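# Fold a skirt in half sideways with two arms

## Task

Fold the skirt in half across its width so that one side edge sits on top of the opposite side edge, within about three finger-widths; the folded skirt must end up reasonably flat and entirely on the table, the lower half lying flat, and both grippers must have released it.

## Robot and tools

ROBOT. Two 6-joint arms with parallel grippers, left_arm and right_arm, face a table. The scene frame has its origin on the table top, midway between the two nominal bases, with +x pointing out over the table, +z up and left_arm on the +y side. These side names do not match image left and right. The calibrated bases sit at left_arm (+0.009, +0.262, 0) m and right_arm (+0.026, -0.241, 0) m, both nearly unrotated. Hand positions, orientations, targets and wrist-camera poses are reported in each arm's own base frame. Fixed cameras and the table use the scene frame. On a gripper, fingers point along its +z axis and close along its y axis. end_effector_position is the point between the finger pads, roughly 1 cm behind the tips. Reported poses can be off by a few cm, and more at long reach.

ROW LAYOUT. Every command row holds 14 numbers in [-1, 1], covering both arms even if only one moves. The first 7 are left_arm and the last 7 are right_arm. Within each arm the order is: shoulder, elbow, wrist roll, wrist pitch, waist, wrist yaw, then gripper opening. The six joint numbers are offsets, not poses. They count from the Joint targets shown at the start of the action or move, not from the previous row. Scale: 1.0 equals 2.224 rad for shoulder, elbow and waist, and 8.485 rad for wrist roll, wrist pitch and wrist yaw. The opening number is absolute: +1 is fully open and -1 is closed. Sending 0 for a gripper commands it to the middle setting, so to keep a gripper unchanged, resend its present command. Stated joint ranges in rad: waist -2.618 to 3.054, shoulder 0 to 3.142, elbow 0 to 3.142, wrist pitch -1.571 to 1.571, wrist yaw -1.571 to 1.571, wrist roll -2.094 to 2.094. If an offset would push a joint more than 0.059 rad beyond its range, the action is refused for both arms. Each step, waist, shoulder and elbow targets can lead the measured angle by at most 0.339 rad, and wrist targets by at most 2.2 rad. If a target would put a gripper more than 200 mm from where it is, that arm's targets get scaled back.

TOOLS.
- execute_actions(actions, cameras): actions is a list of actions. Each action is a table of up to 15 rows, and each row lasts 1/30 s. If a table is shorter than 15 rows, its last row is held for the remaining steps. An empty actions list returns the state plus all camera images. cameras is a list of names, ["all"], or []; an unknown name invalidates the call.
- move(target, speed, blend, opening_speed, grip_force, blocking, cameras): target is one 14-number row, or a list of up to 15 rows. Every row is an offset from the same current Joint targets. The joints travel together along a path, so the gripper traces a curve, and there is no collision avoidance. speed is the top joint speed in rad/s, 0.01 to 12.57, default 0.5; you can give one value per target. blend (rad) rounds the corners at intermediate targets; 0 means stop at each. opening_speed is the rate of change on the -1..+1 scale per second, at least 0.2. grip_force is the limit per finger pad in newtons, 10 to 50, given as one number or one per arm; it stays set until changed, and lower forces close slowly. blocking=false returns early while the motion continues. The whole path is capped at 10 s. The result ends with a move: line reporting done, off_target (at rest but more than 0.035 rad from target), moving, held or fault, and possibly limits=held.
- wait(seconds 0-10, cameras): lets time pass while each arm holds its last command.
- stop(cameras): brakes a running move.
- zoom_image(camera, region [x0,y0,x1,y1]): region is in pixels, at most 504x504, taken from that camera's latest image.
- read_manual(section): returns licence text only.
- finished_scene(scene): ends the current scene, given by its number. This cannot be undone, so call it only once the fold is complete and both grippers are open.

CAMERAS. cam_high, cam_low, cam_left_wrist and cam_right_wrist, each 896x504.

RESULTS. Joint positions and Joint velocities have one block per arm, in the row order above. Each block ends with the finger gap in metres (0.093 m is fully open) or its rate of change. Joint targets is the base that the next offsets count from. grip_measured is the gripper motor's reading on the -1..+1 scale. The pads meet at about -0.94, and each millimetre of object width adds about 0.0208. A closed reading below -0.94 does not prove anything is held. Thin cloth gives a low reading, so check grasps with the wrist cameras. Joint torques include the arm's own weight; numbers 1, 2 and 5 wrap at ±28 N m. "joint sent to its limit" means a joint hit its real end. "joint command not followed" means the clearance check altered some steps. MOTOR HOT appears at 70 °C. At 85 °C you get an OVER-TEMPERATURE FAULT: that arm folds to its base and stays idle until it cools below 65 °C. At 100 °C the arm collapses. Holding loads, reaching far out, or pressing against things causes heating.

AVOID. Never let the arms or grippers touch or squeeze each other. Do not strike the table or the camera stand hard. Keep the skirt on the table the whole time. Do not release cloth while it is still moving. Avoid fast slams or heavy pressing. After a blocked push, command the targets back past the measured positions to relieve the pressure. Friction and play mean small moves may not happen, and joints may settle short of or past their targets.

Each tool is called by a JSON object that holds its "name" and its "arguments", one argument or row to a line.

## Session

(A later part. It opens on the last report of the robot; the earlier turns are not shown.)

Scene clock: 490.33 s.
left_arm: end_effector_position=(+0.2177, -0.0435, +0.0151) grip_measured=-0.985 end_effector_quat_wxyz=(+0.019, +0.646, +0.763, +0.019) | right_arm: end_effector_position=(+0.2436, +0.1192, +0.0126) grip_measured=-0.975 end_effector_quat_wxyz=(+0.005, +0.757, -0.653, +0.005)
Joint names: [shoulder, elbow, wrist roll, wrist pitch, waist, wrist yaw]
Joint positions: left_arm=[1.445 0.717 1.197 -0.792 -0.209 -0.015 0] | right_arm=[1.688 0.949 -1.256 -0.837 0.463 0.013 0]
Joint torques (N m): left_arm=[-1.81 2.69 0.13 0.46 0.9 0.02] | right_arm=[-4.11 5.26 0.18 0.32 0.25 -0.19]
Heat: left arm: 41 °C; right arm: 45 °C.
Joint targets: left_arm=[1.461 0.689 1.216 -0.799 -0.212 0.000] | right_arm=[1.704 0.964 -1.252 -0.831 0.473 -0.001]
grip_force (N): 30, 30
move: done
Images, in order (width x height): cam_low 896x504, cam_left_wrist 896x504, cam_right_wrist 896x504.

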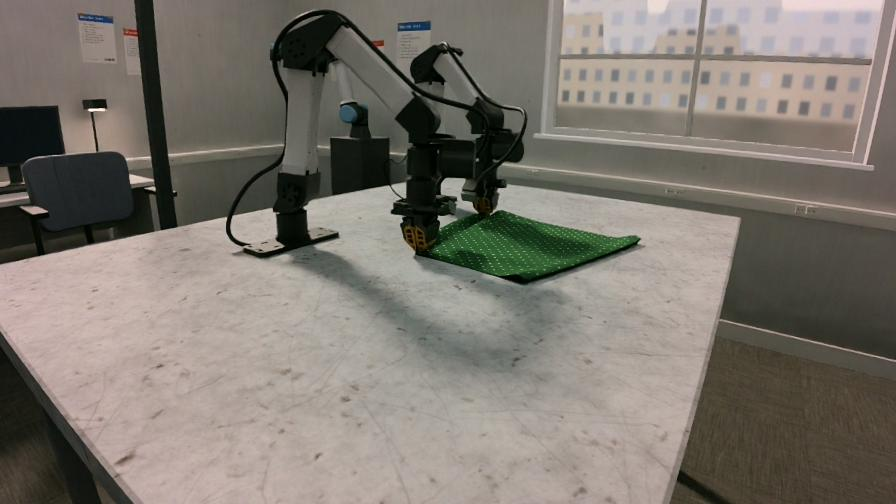

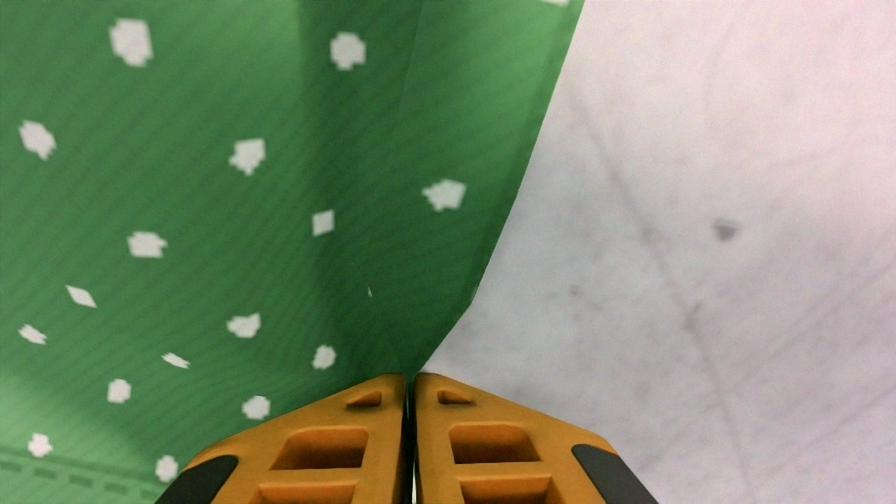

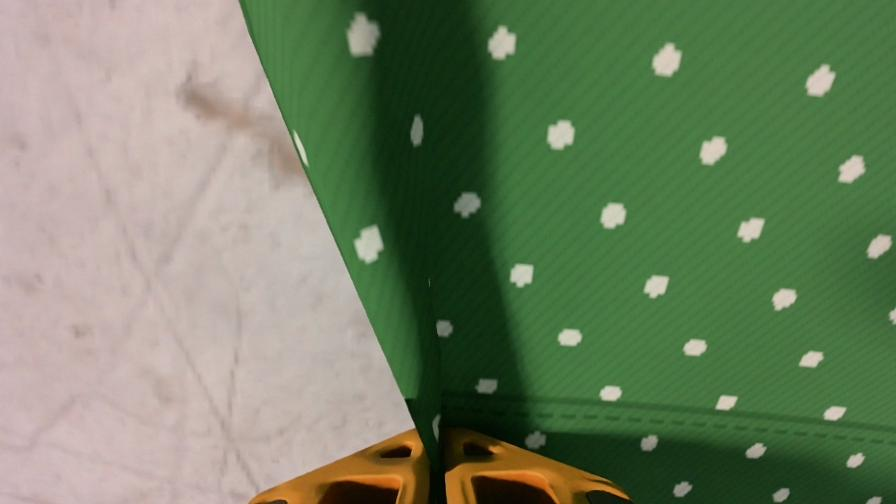

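{"name": "move", "arguments": {
  "target": [-0.0007, 0.1056, 0.0021, -0.02784, 0.0087, 0, -1, -0.0331, 0.0564, -0.0036, -0.02344, -0.0138, 0, -1],
  "speed": 0.3,
  "cameras": ["all"]
}}

{"name": "zoom_image", "arguments": {
  "camera": "cam_low",
  "region": [350, 140, 650, 300]
}}

Scene clock: 522.63 s.
left_arm: end_effector_position=(+0.2212, -0.0442, +0.0524) grip_measured=-0.985 end_effector_quat_wxyz=(-0.009, +0.653, +0.758, +0.003) | right_arm: end_effector_position=(+0.2397, +0.1154, +0.0439) grip_measured=-0.975 end_effector_quat_wxyz=(+0.027, +0.759, -0.651, -0.004)
Joint names: [shoulder, elbow, wrist roll, wrist pitch, waist, wrist yaw]
Joint positions: left_arm=[1.456 0.889 1.215 -1.016 -0.207 -0.013 0] | right_arm=[1.661 1.053 -1.266 -1.018 0.457 0.013 0]
Joint torques (N m): left_arm=[-3.14 8.95 0.14 0.19 1.35 0.02] | right_arm=[-8.2 7.04 -0.03 0.01 -0.73 -0.2]
Heat: left arm: 40 °C; right arm: 43 °C.
Joint targets: left_arm=[1.459 0.924 1.233 -1.035 -0.192 0.000] | right_arm=[1.631 1.090 -1.282 -1.030 0.442 -0.001]
grip_force (N): 30, 30
move: off_target (right_arm); right_arm: the elbow is farthest, 0.036 rad from its target

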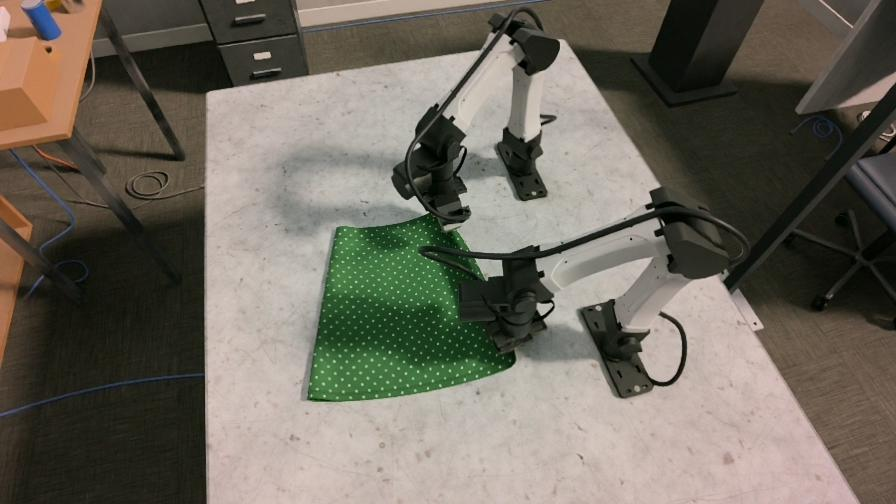

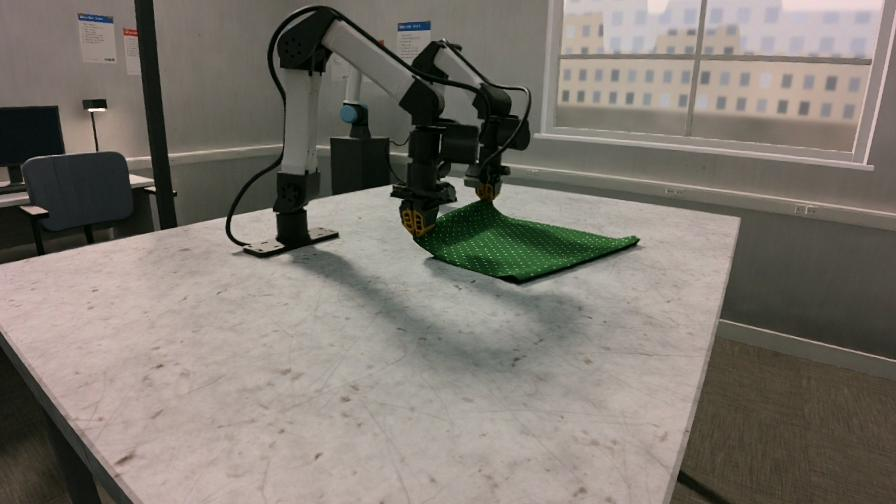

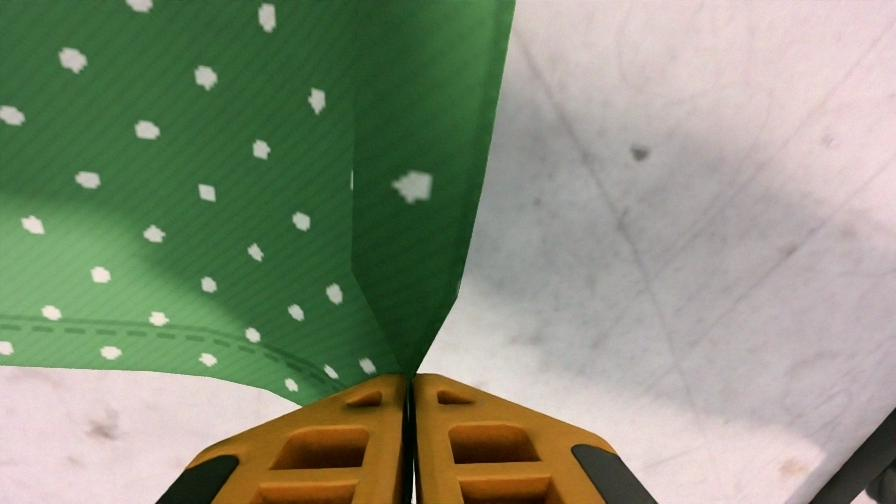

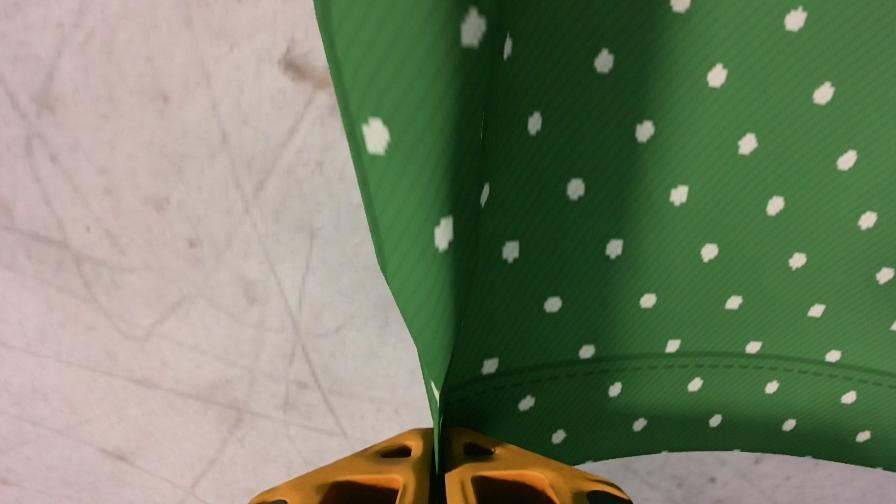

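Scaled by 1.680 from the camera's 896x504 image, which has a finer 1280x720 frame.

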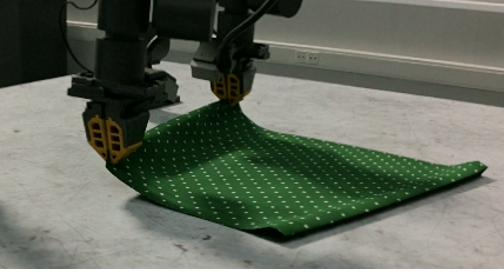

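{"name": "move", "arguments": {
  "target": [
    [0.0616, 0.2155, 0.0087, -0.04045, 0.0050, 0, -1, 0.0136, 0.1150, 0.0006, -0.02654, -0.0247, 0, -1],
    [0.2388, 0.5241, 0.02885, -0.0543, 0.0148, 0, -1, 0.1081, 0.2896, 0.0055, -0.03724, -0.0730, 0, -1],
    [0.3567, 0.5755, 0.0477, -0.0060, 0.0200, 0, -1, 0.2114, 0.3690, 0.0147, -0.0207, -0.1049, 0, -1],
    [0.4286, 0.5262, 0.0558, 0.0360, 0.0215, 0, -1, 0.2406, 0.3079, 0.0193, 0.0132, -0.1150, 0, -1]
  ],
  "speed": [0.35, 0.35, 0.3, 0.25],
  "blend": [0.08, 0.08, 0.08, 0],
  "cameras": ["all"]
}}

Scene clock: 567.77 s.
left_arm: end_effector_position=(+0.5757, -0.0903, +0.0674) grip_measured=-0.985 end_effector_quat_wxyz=(+0.174, +0.775, +0.581, +0.177) | right_arm: end_effector_position=(+0.4668, +0.0928, +0.0696) grip_measured=-0.975 end_effector_quat_wxyz=(+0.110, -0.614, +0.779, -0.063)
Joint names: [shoulder, elbow, wrist roll, wrist pitch, waist, wrist yaw]
Joint positions: left_arm=[2.398 2.108 1.698 -0.78 -0.159 -0.013 0] | right_arm=[2.15 1.79 -1.136 -0.956 0.201 0.013 0]
Joint torques (N m): left_arm=[-10.19 5.48 0.12 1.93 1.32 0.02] | right_arm=[-8.88 3.97 0.22 1.11 -0.72 -0.21]
Heat: left arm: 42 °C; right arm: 45 °C.
Joint targets: left_arm=[2.413 2.095 1.707 -0.730 -0.144 0.000] | right_arm=[2.166 1.775 -1.119 -0.918 0.186 -0.001]
grip_force (N): 30, 30
move: off_target (left_arm, right_arm); left_arm: the wrist pitch is farthest, 0.050 rad from its target; right_arm: the wrist pitch is farthest, 0.038 rad from its target

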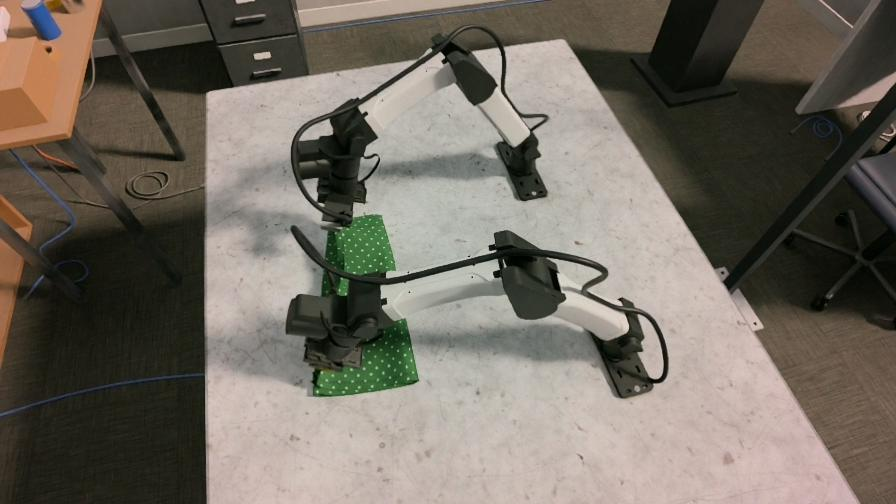

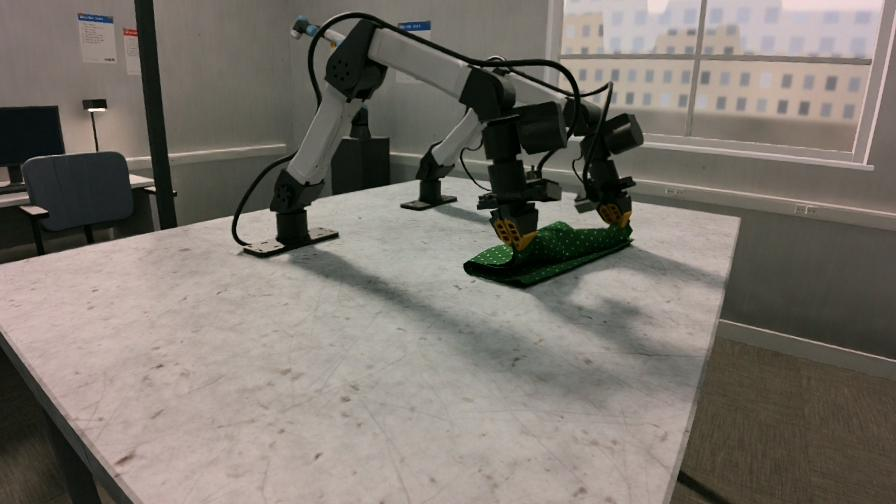

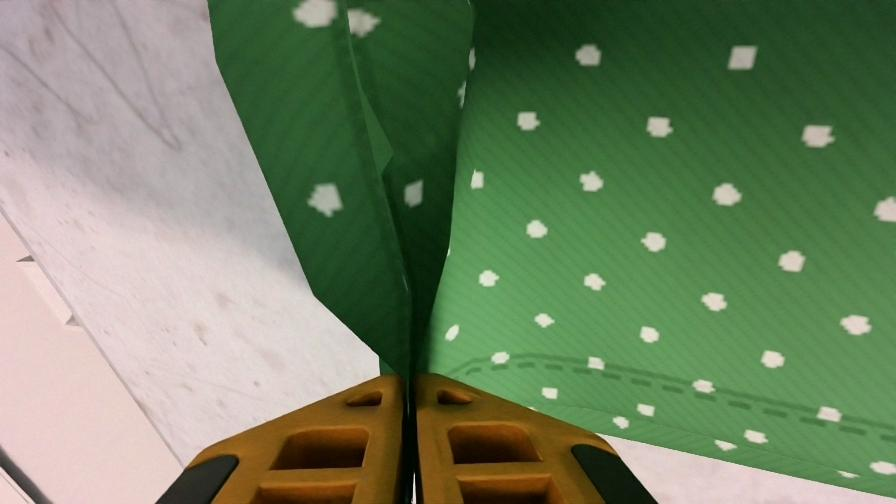

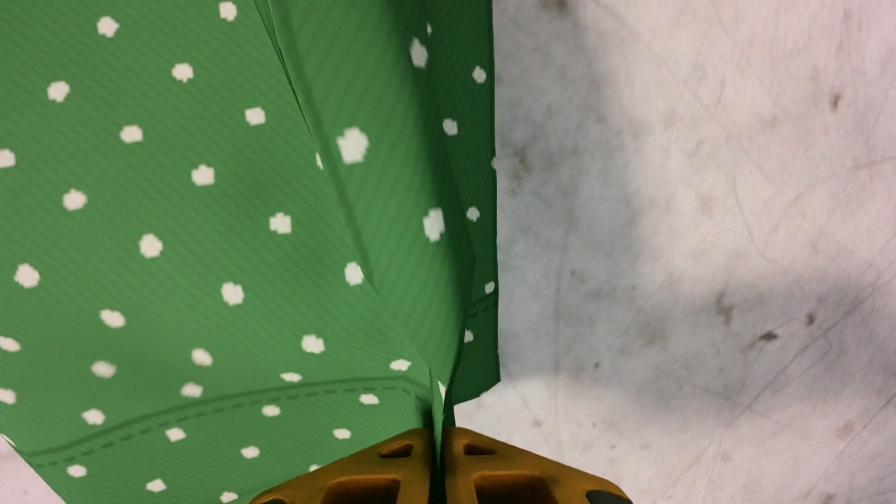

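{"name": "zoom_image", "arguments": {
  "camera": "cam_left_wrist",
  "region": [180, 0, 640, 400]
}}

{"name": "zoom_image", "arguments": {
  "camera": "cam_high",
  "region": [270, 190, 450, 410]
}}

{"name": "zoom_image", "arguments": {
  "camera": "cam_low",
  "region": [430, 170, 680, 310]
}}

Scaled by 1.096 from the camera's 896x504 image, which has a finer 1280x720 frame.

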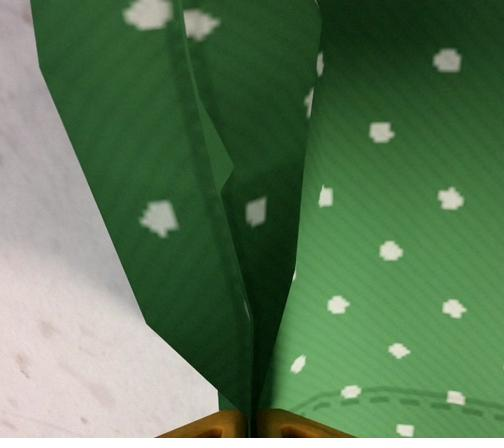

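Scaled by 2.291 from the camera's 896x504 image, which has a finer 1280x720 frame.

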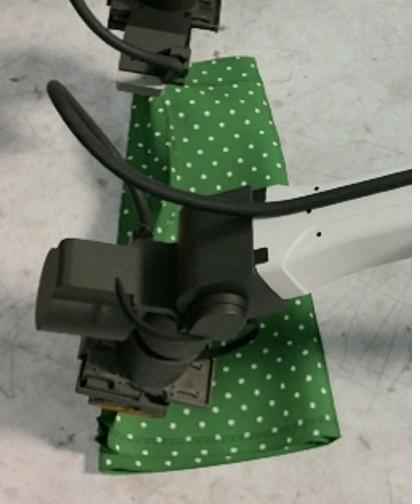

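Scaled by 2.016 from the camera's 896x504 image, which has a finer 1280x720 frame.

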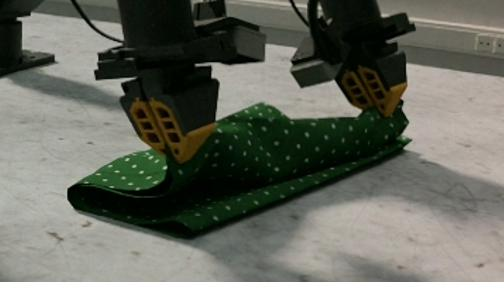

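{"name": "move", "arguments": {
  "target": [0.0341, 0.0049, 0, 0.00774, 0.0045, 0, -1, 0.0541, 0.0262, 0, 0.00732, -0.0076, 0, -1],
  "speed": 0.15,
  "cameras": ["all"]
}}

{"name": "zoom_image", "arguments": {
  "camera": "cam_low",
  "region": [430, 170, 680, 310]
}}

{"name": "zoom_image", "arguments": {
  "camera": "cam_high",
  "region": [270, 190, 450, 410]
}}

Scene clock: 615.50 s.
left_arm: end_effector_position=(+0.5862, -0.0856, +0.0334) grip_measured=-0.985 end_effector_quat_wxyz=(+0.171, +0.772, +0.586, +0.176) | right_arm: end_effector_position=(+0.4747, +0.0861, +0.0180) grip_measured=-0.975 end_effector_quat_wxyz=(+0.085, -0.610, +0.787, -0.051)
Joint names: [shoulder, elbow, wrist roll, wrist pitch, waist, wrist yaw]
Joint positions: left_arm=[2.471 2.108 1.698 -0.712 -0.149 -0.013 0] | right_arm=[2.27 1.79 -1.136 -0.893 0.184 0.013 0]
Joint torques (N m): left_arm=[-10.29 6.48 0.12 1.91 1.35 0.02] | right_arm=[-9.5 8.25 0.23 1.02 -0.8 -0.18]
Heat: left arm: 63 °C; right arm: 41 °C.
Joint targets: left_arm=[2.489 2.106 1.707 -0.664 -0.134 0.000] | right_arm=[2.286 1.833 -1.119 -0.856 0.169 -0.001]
grip_force (N): 30, 30
move: off_target (left_arm, right_arm); left_arm: the wrist pitch is farthest, 0.048 rad from its target; right_arm: the elbow is farthest, 0.043 rad from its target

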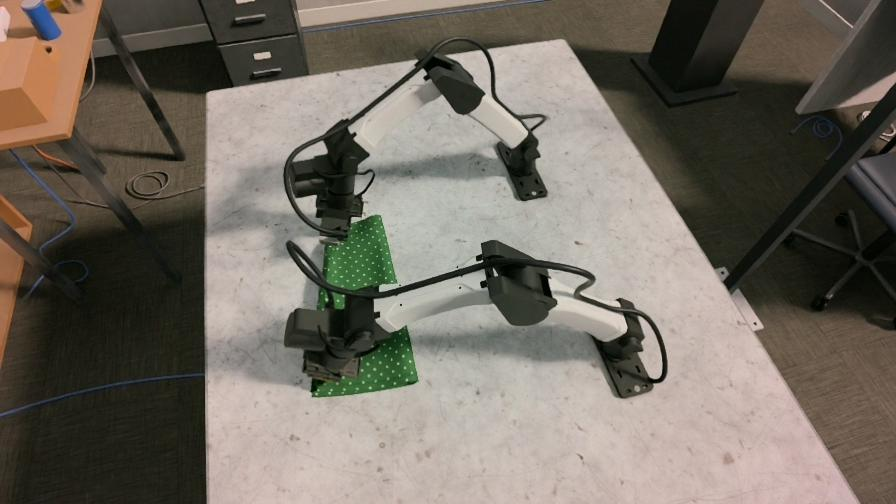

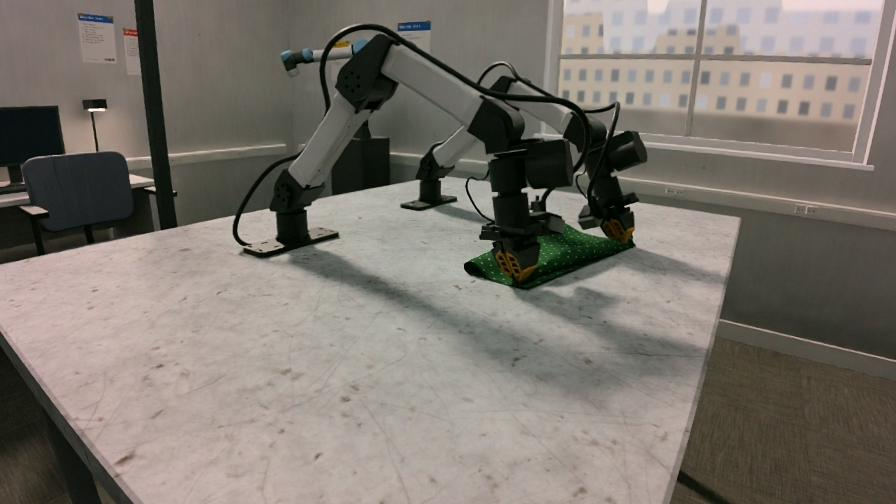

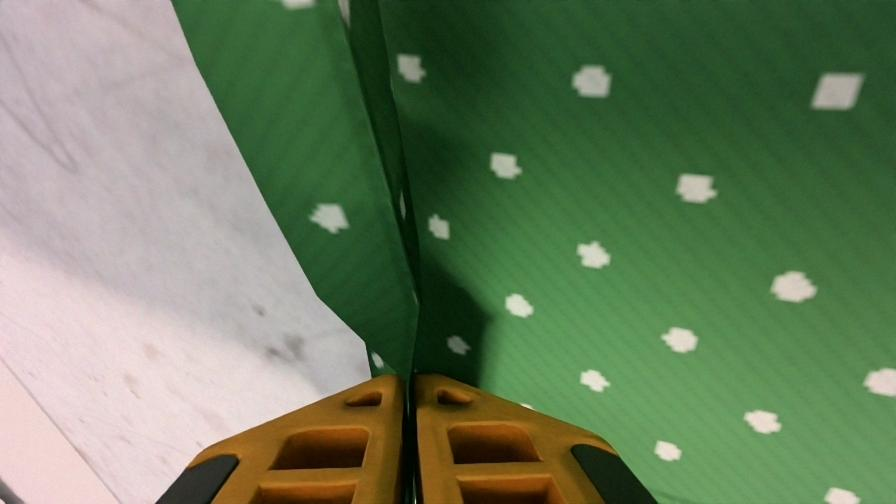

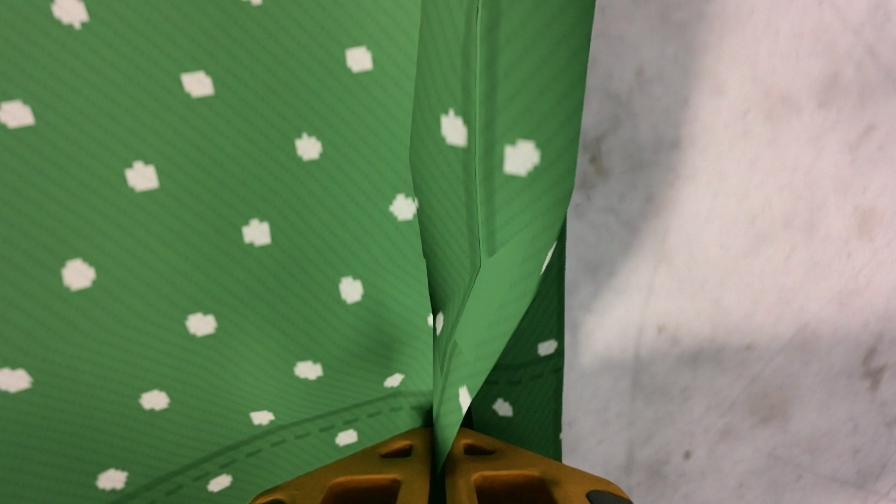

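Scaled by 2.016 from the camera's 896x504 image, which has a finer 1280x720 frame.

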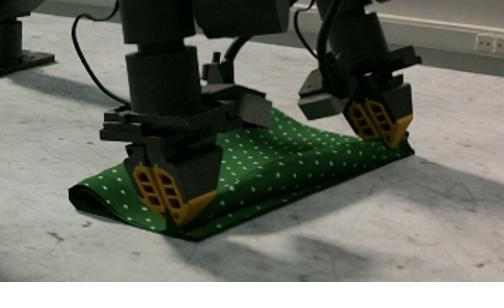

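Scaled by 2.291 from the camera's 896x504 image, which has a finer 1280x720 frame.

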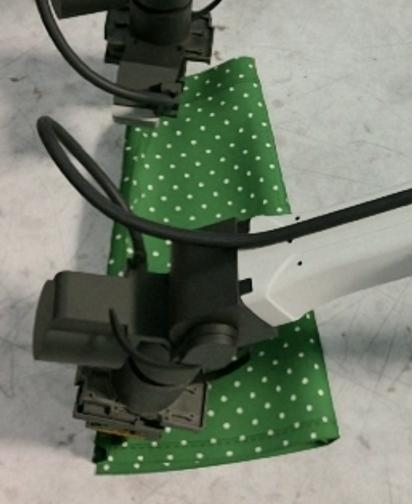

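{"name": "move", "arguments": {
  "target": [
    [0.0153, 0.0042, 0, 0.0029, 0, 0, -1, 0.0246, 0.0487, 0, -0.0063, -0.0018, 0, -1],
    [0.0153, 0.0042, 0, 0.0029, 0, 0, -0.4, 0.0246, 0.0487, 0, -0.0063, -0.0018, 0, -0.4]
  ],
  "speed": 0.15,
  "opening_speed": 0.8,
  "cameras": ["all"]
}}

Scene clock: 632.77 s.
left_arm: end_effector_position=(+0.6018, -0.0890, +0.0328) grip_measured=-0.403 end_effector_quat_wxyz=(+0.195, +0.766, +0.580, +0.196) | right_arm: end_effector_position=(+0.5011, +0.0887, +0.0263) grip_measured=-0.401 end_effector_quat_wxyz=(+0.110, -0.605, +0.786, -0.064)
Joint names: [shoulder, elbow, wrist roll, wrist pitch, waist, wrist yaw]
Joint positions: left_arm=[2.49 2.108 1.698 -0.63 -0.149 -0.007 0.026] | right_arm=[2.32 1.897 -1.134 -0.893 0.18 0.013 0.026]
Joint torques (N m): left_arm=[-9.25 7.49 0.11 1.44 1.32 0.02] | right_arm=[-9.57 8.44 0.21 0.62 -0.68 -0.22]
Heat: left arm: 66 °C; right arm: 44 °C.
Joint targets: left_arm=[2.523 2.115 1.707 -0.639 -0.134 0.000] | right_arm=[2.341 1.941 -1.119 -0.910 0.165 -0.001]
grip_force (N): 30, 30
move: off_target (right_arm); target 2's new numbers were sent with right_arm's elbow 0.044 rad from that target; right_arm: the elbow is farthest, 0.044 rad from its target

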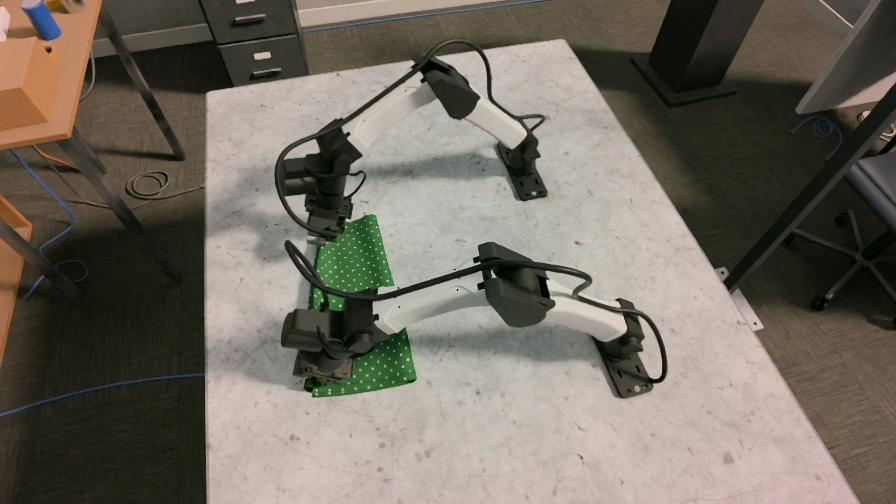

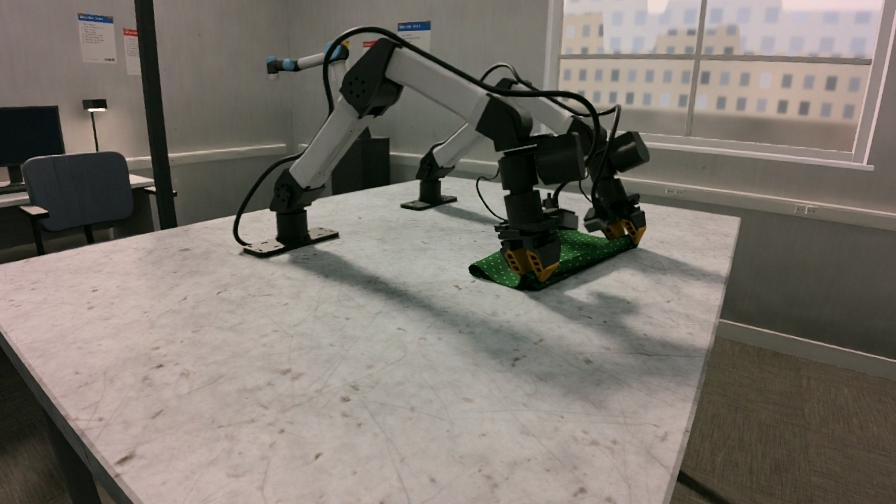

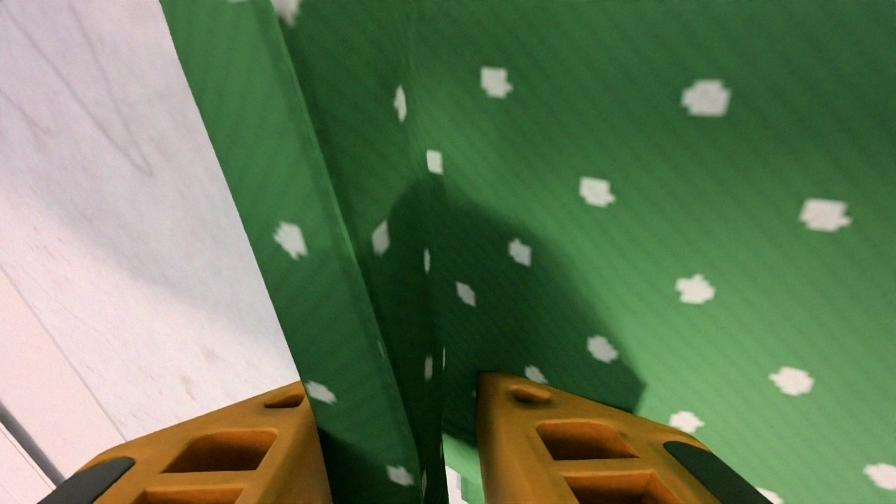

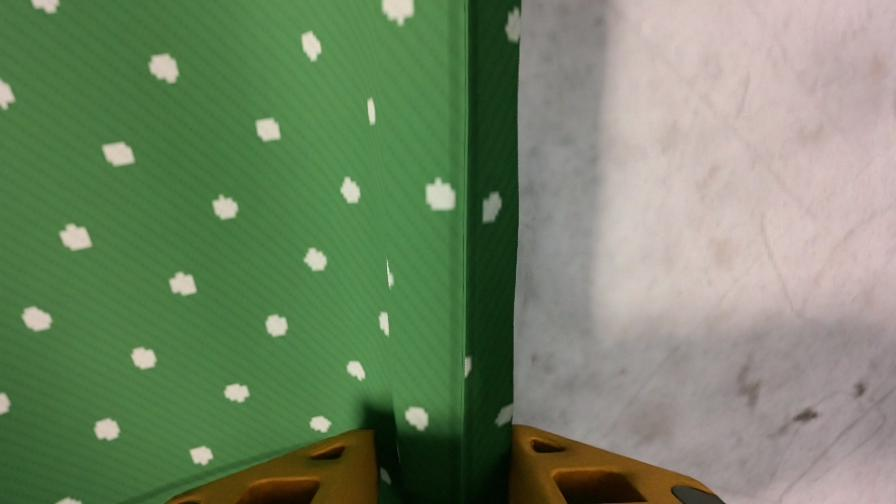

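{"name": "move", "arguments": {
  "target": [
    [-0.1084, -0.0679, 0, -0.01064, 0, 0, -0.4, -0.0525, 0.0501, 0, -0.02678, 0, 0, -0.4],
    [-0.5825, -0.4213, 0, -0.0423, 0.3148, 0, -0.4, -0.5007, -0.3431, 0, -0.0103, -0.3148, 0, -0.4]
  ],
  "speed": [0.25, 0.8],
  "blend": [0.02, 0],
  "cameras": ["all"]
}}

{"name": "zoom_image", "arguments": {
  "camera": "cam_high",
  "region": [270, 190, 450, 410]
}}

{"name": "zoom_image", "arguments": {
  "camera": "cam_low",
  "region": [430, 170, 680, 310]
}}

Scene clock: 662.73 s.
left_arm: end_effector_position=(+0.2626, +0.1689, +0.2063) grip_measured=-0.403 end_effector_quat_wxyz=(+0.114, +0.514, +0.811, +0.254) | right_arm: end_effector_position=(+0.2526, -0.1519, +0.1960) grip_measured=-0.401 end_effector_quat_wxyz=(+0.155, -0.285, +0.929, -0.179)
Joint names: [shoulder, elbow, wrist roll, wrist pitch, waist, wrist yaw]
Joint positions: left_arm=[1.242 1.193 1.698 -0.956 0.566 -0.01 0.026] | right_arm=[1.245 1.195 -1.134 -1.042 -0.535 0.01 0.026]
Joint torques (N m): left_arm=[-3.99 5.31 0.11 1.12 1.17 -0.01] | right_arm=[-4.66 4.08 0.24 1.57 -0.57 -0.16]
Heat: left arm: 61 °C; right arm: 49 °C.
Joint targets: left_arm=[1.227 1.178 1.707 -0.998 0.566 0.000] | right_arm=[1.227 1.178 -1.119 -0.997 -0.535 -0.001]
grip_force (N): 30, 30
move: off_target (left_arm, right_arm); left_arm: the wrist pitch is farthest, 0.042 rad from its target; right_arm: the wrist pitch is farthest, 0.045 rad from its target

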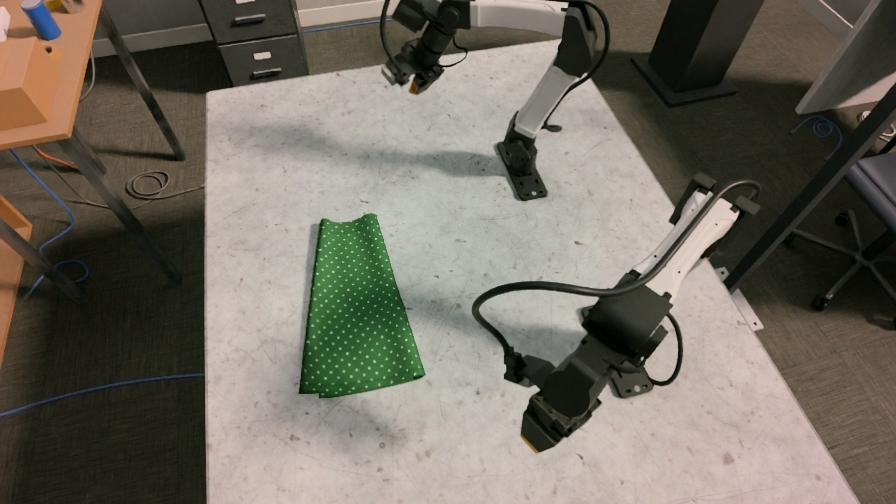

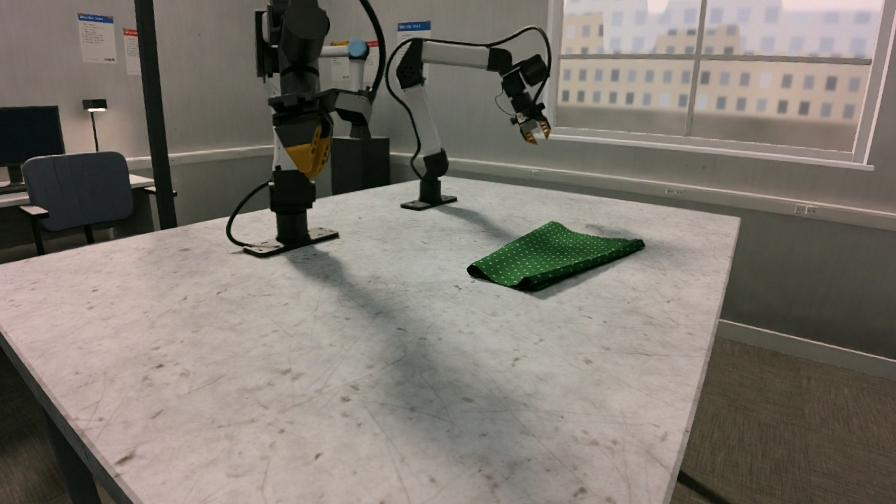

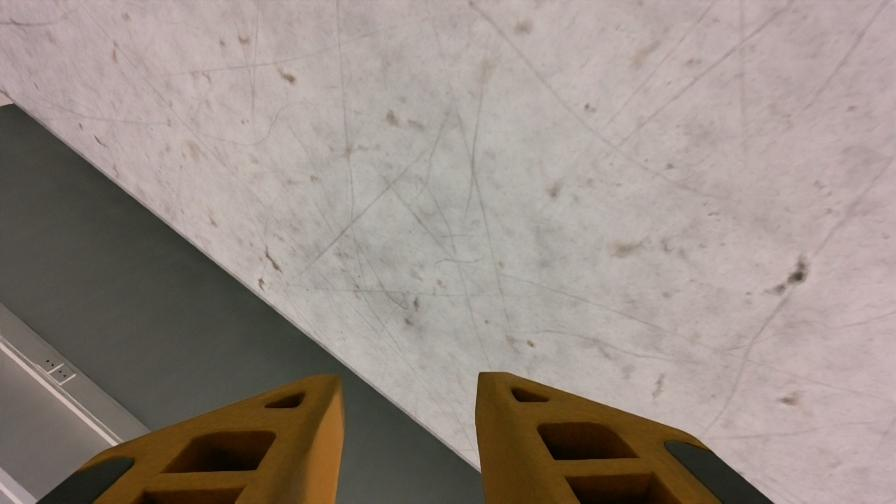

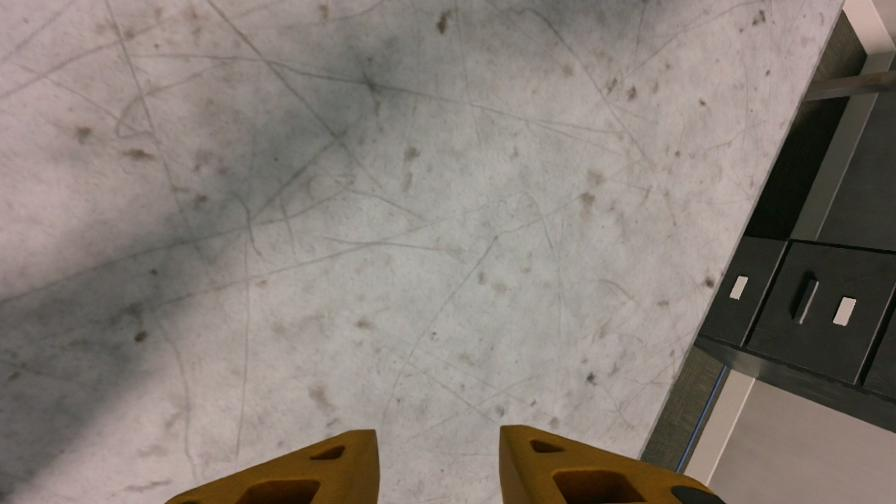

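Scaled by 2.291 from the camera's 896x504 image, which has a finer 1280x720 frame.

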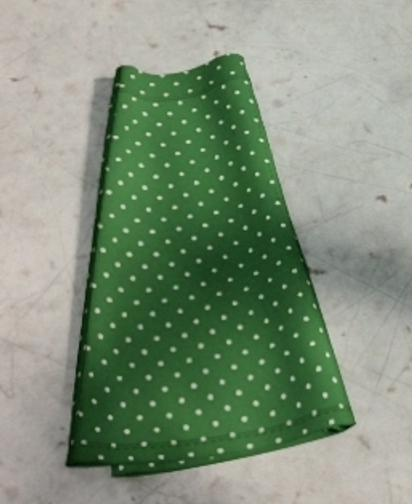

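Scaled by 2.016 from the camera's 896x504 image, which has a finer 1280x720 frame.

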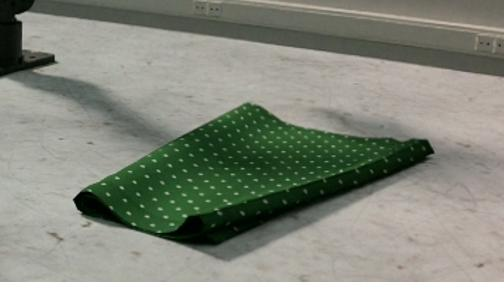

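{"name": "zoom_image", "arguments": {
  "camera": "cam_high",
  "region": [290, 340, 380, 405]
}}

{"name": "zoom_image", "arguments": {
  "camera": "cam_high",
  "region": [300, 205, 390, 270]
}}

{"name": "zoom_image", "arguments": {
  "camera": "cam_low",
  "region": [460, 215, 660, 295]
}}

Scaled by 5.600 from the camera's 896x504 image, which has a finer 1280x720 frame.

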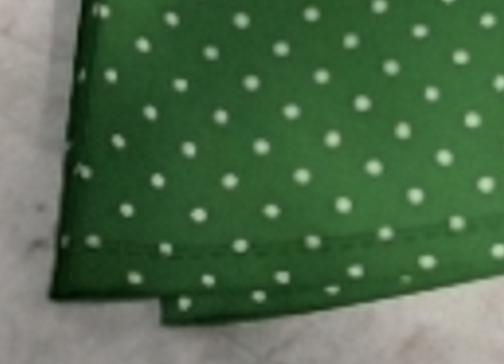

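Scaled by 5.600 from the camera's 896x504 image, which has a finer 1280x720 frame.

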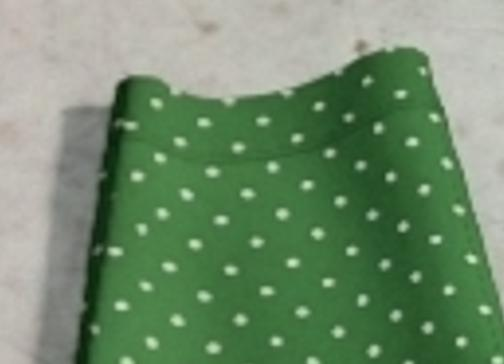

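Scaled by 2.520 from the camera's 896x504 image, which has a finer 1280x720 frame.

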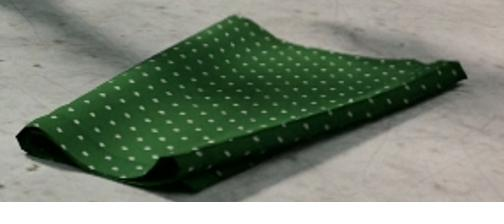

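{"name": "move", "arguments": {
  "target": [0.4768, 0.5086, 0, -0.0289, -0.3129, 0, -0.4, 0, 0, 0, 0, 0, 0, -0.4],
  "speed": 0.8,
  "cameras": ["cam_left_wrist", "cam_high"]
}}

Scene clock: 689.47 s.
left_arm: end_effector_position=(+0.5153, -0.0709, +0.1432) grip_measured=-0.403 end_effector_quat_wxyz=(+0.120, +0.782, +0.598, +0.125) | right_arm: end_effector_position=(+0.2526, -0.1519, +0.1960) grip_measured=-0.401 end_effector_quat_wxyz=(+0.155, -0.285, +0.929, -0.179)
Joint names: [shoulder, elbow, wrist roll, wrist pitch, waist, wrist yaw]
Joint positions: left_arm=[2.279 2.268 1.698 -1.211 -0.14 -0.009 0.026] | right_arm=[1.245 1.195 -1.134 -1.042 -0.535 0.01 0.026]
Joint velocities: left_arm=[within noise] | right_arm=[-0.017 -0.017 0.007 0.007 0.012 -0.168 0.001]
Joint torques (N m): left_arm=[-9.68 10.33 0.12 0.79 1.21 -0.03] | right_arm=[-4.66 4.08 0.22 1.62 -0.64 -0.17]
Heat: left arm: 53 °C; right arm: 44 °C.
Joint targets: left_arm=[2.288 2.309 1.707 -1.243 -0.130 0.000] | right_arm=[1.227 1.178 -1.119 -0.997 -0.535 -0.001]
grip_force (N): 30, 30
move: off_target (left_arm, right_arm); left_arm: the elbow is farthest, 0.041 rad from its target; right_arm: the wrist pitch is farthest, 0.045 rad from its target
Images, in order (width x height): cam_high 896x504, cam_left_wrist 896x504.

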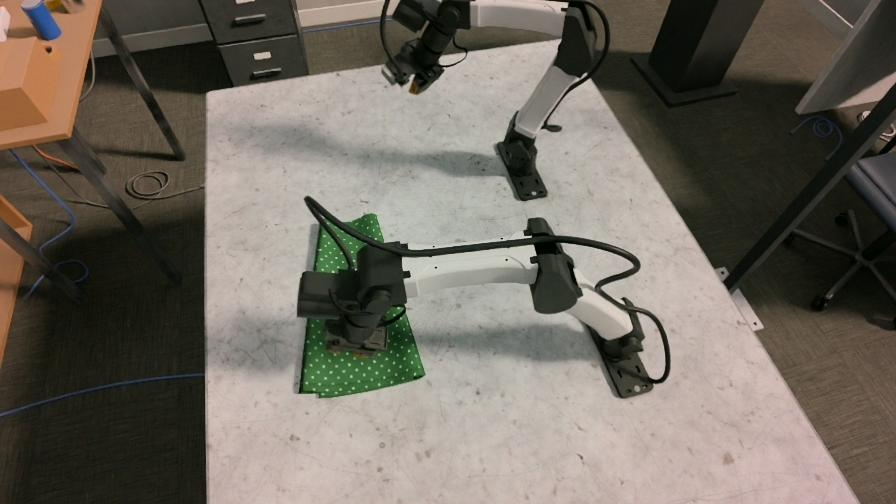

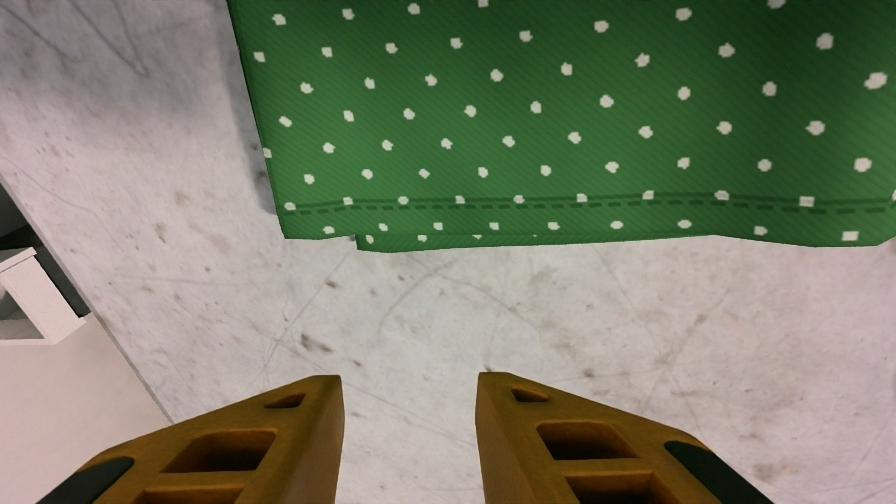

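{"name": "zoom_image", "arguments": {
  "camera": "cam_left_wrist",
  "region": [200, 100, 520, 280]
}}

Scaled by 1.575 from the camera's 896x504 image, which has a finer 1280x720 frame.

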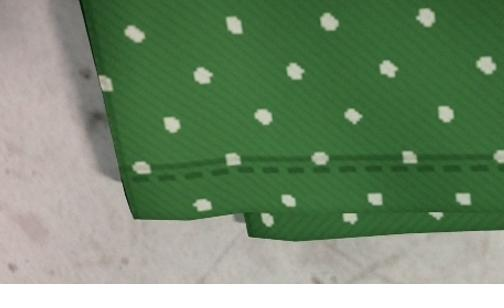

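{"name": "finished_scene", "arguments": {
  "scene": 1
}}

The scene is finished: the task was done.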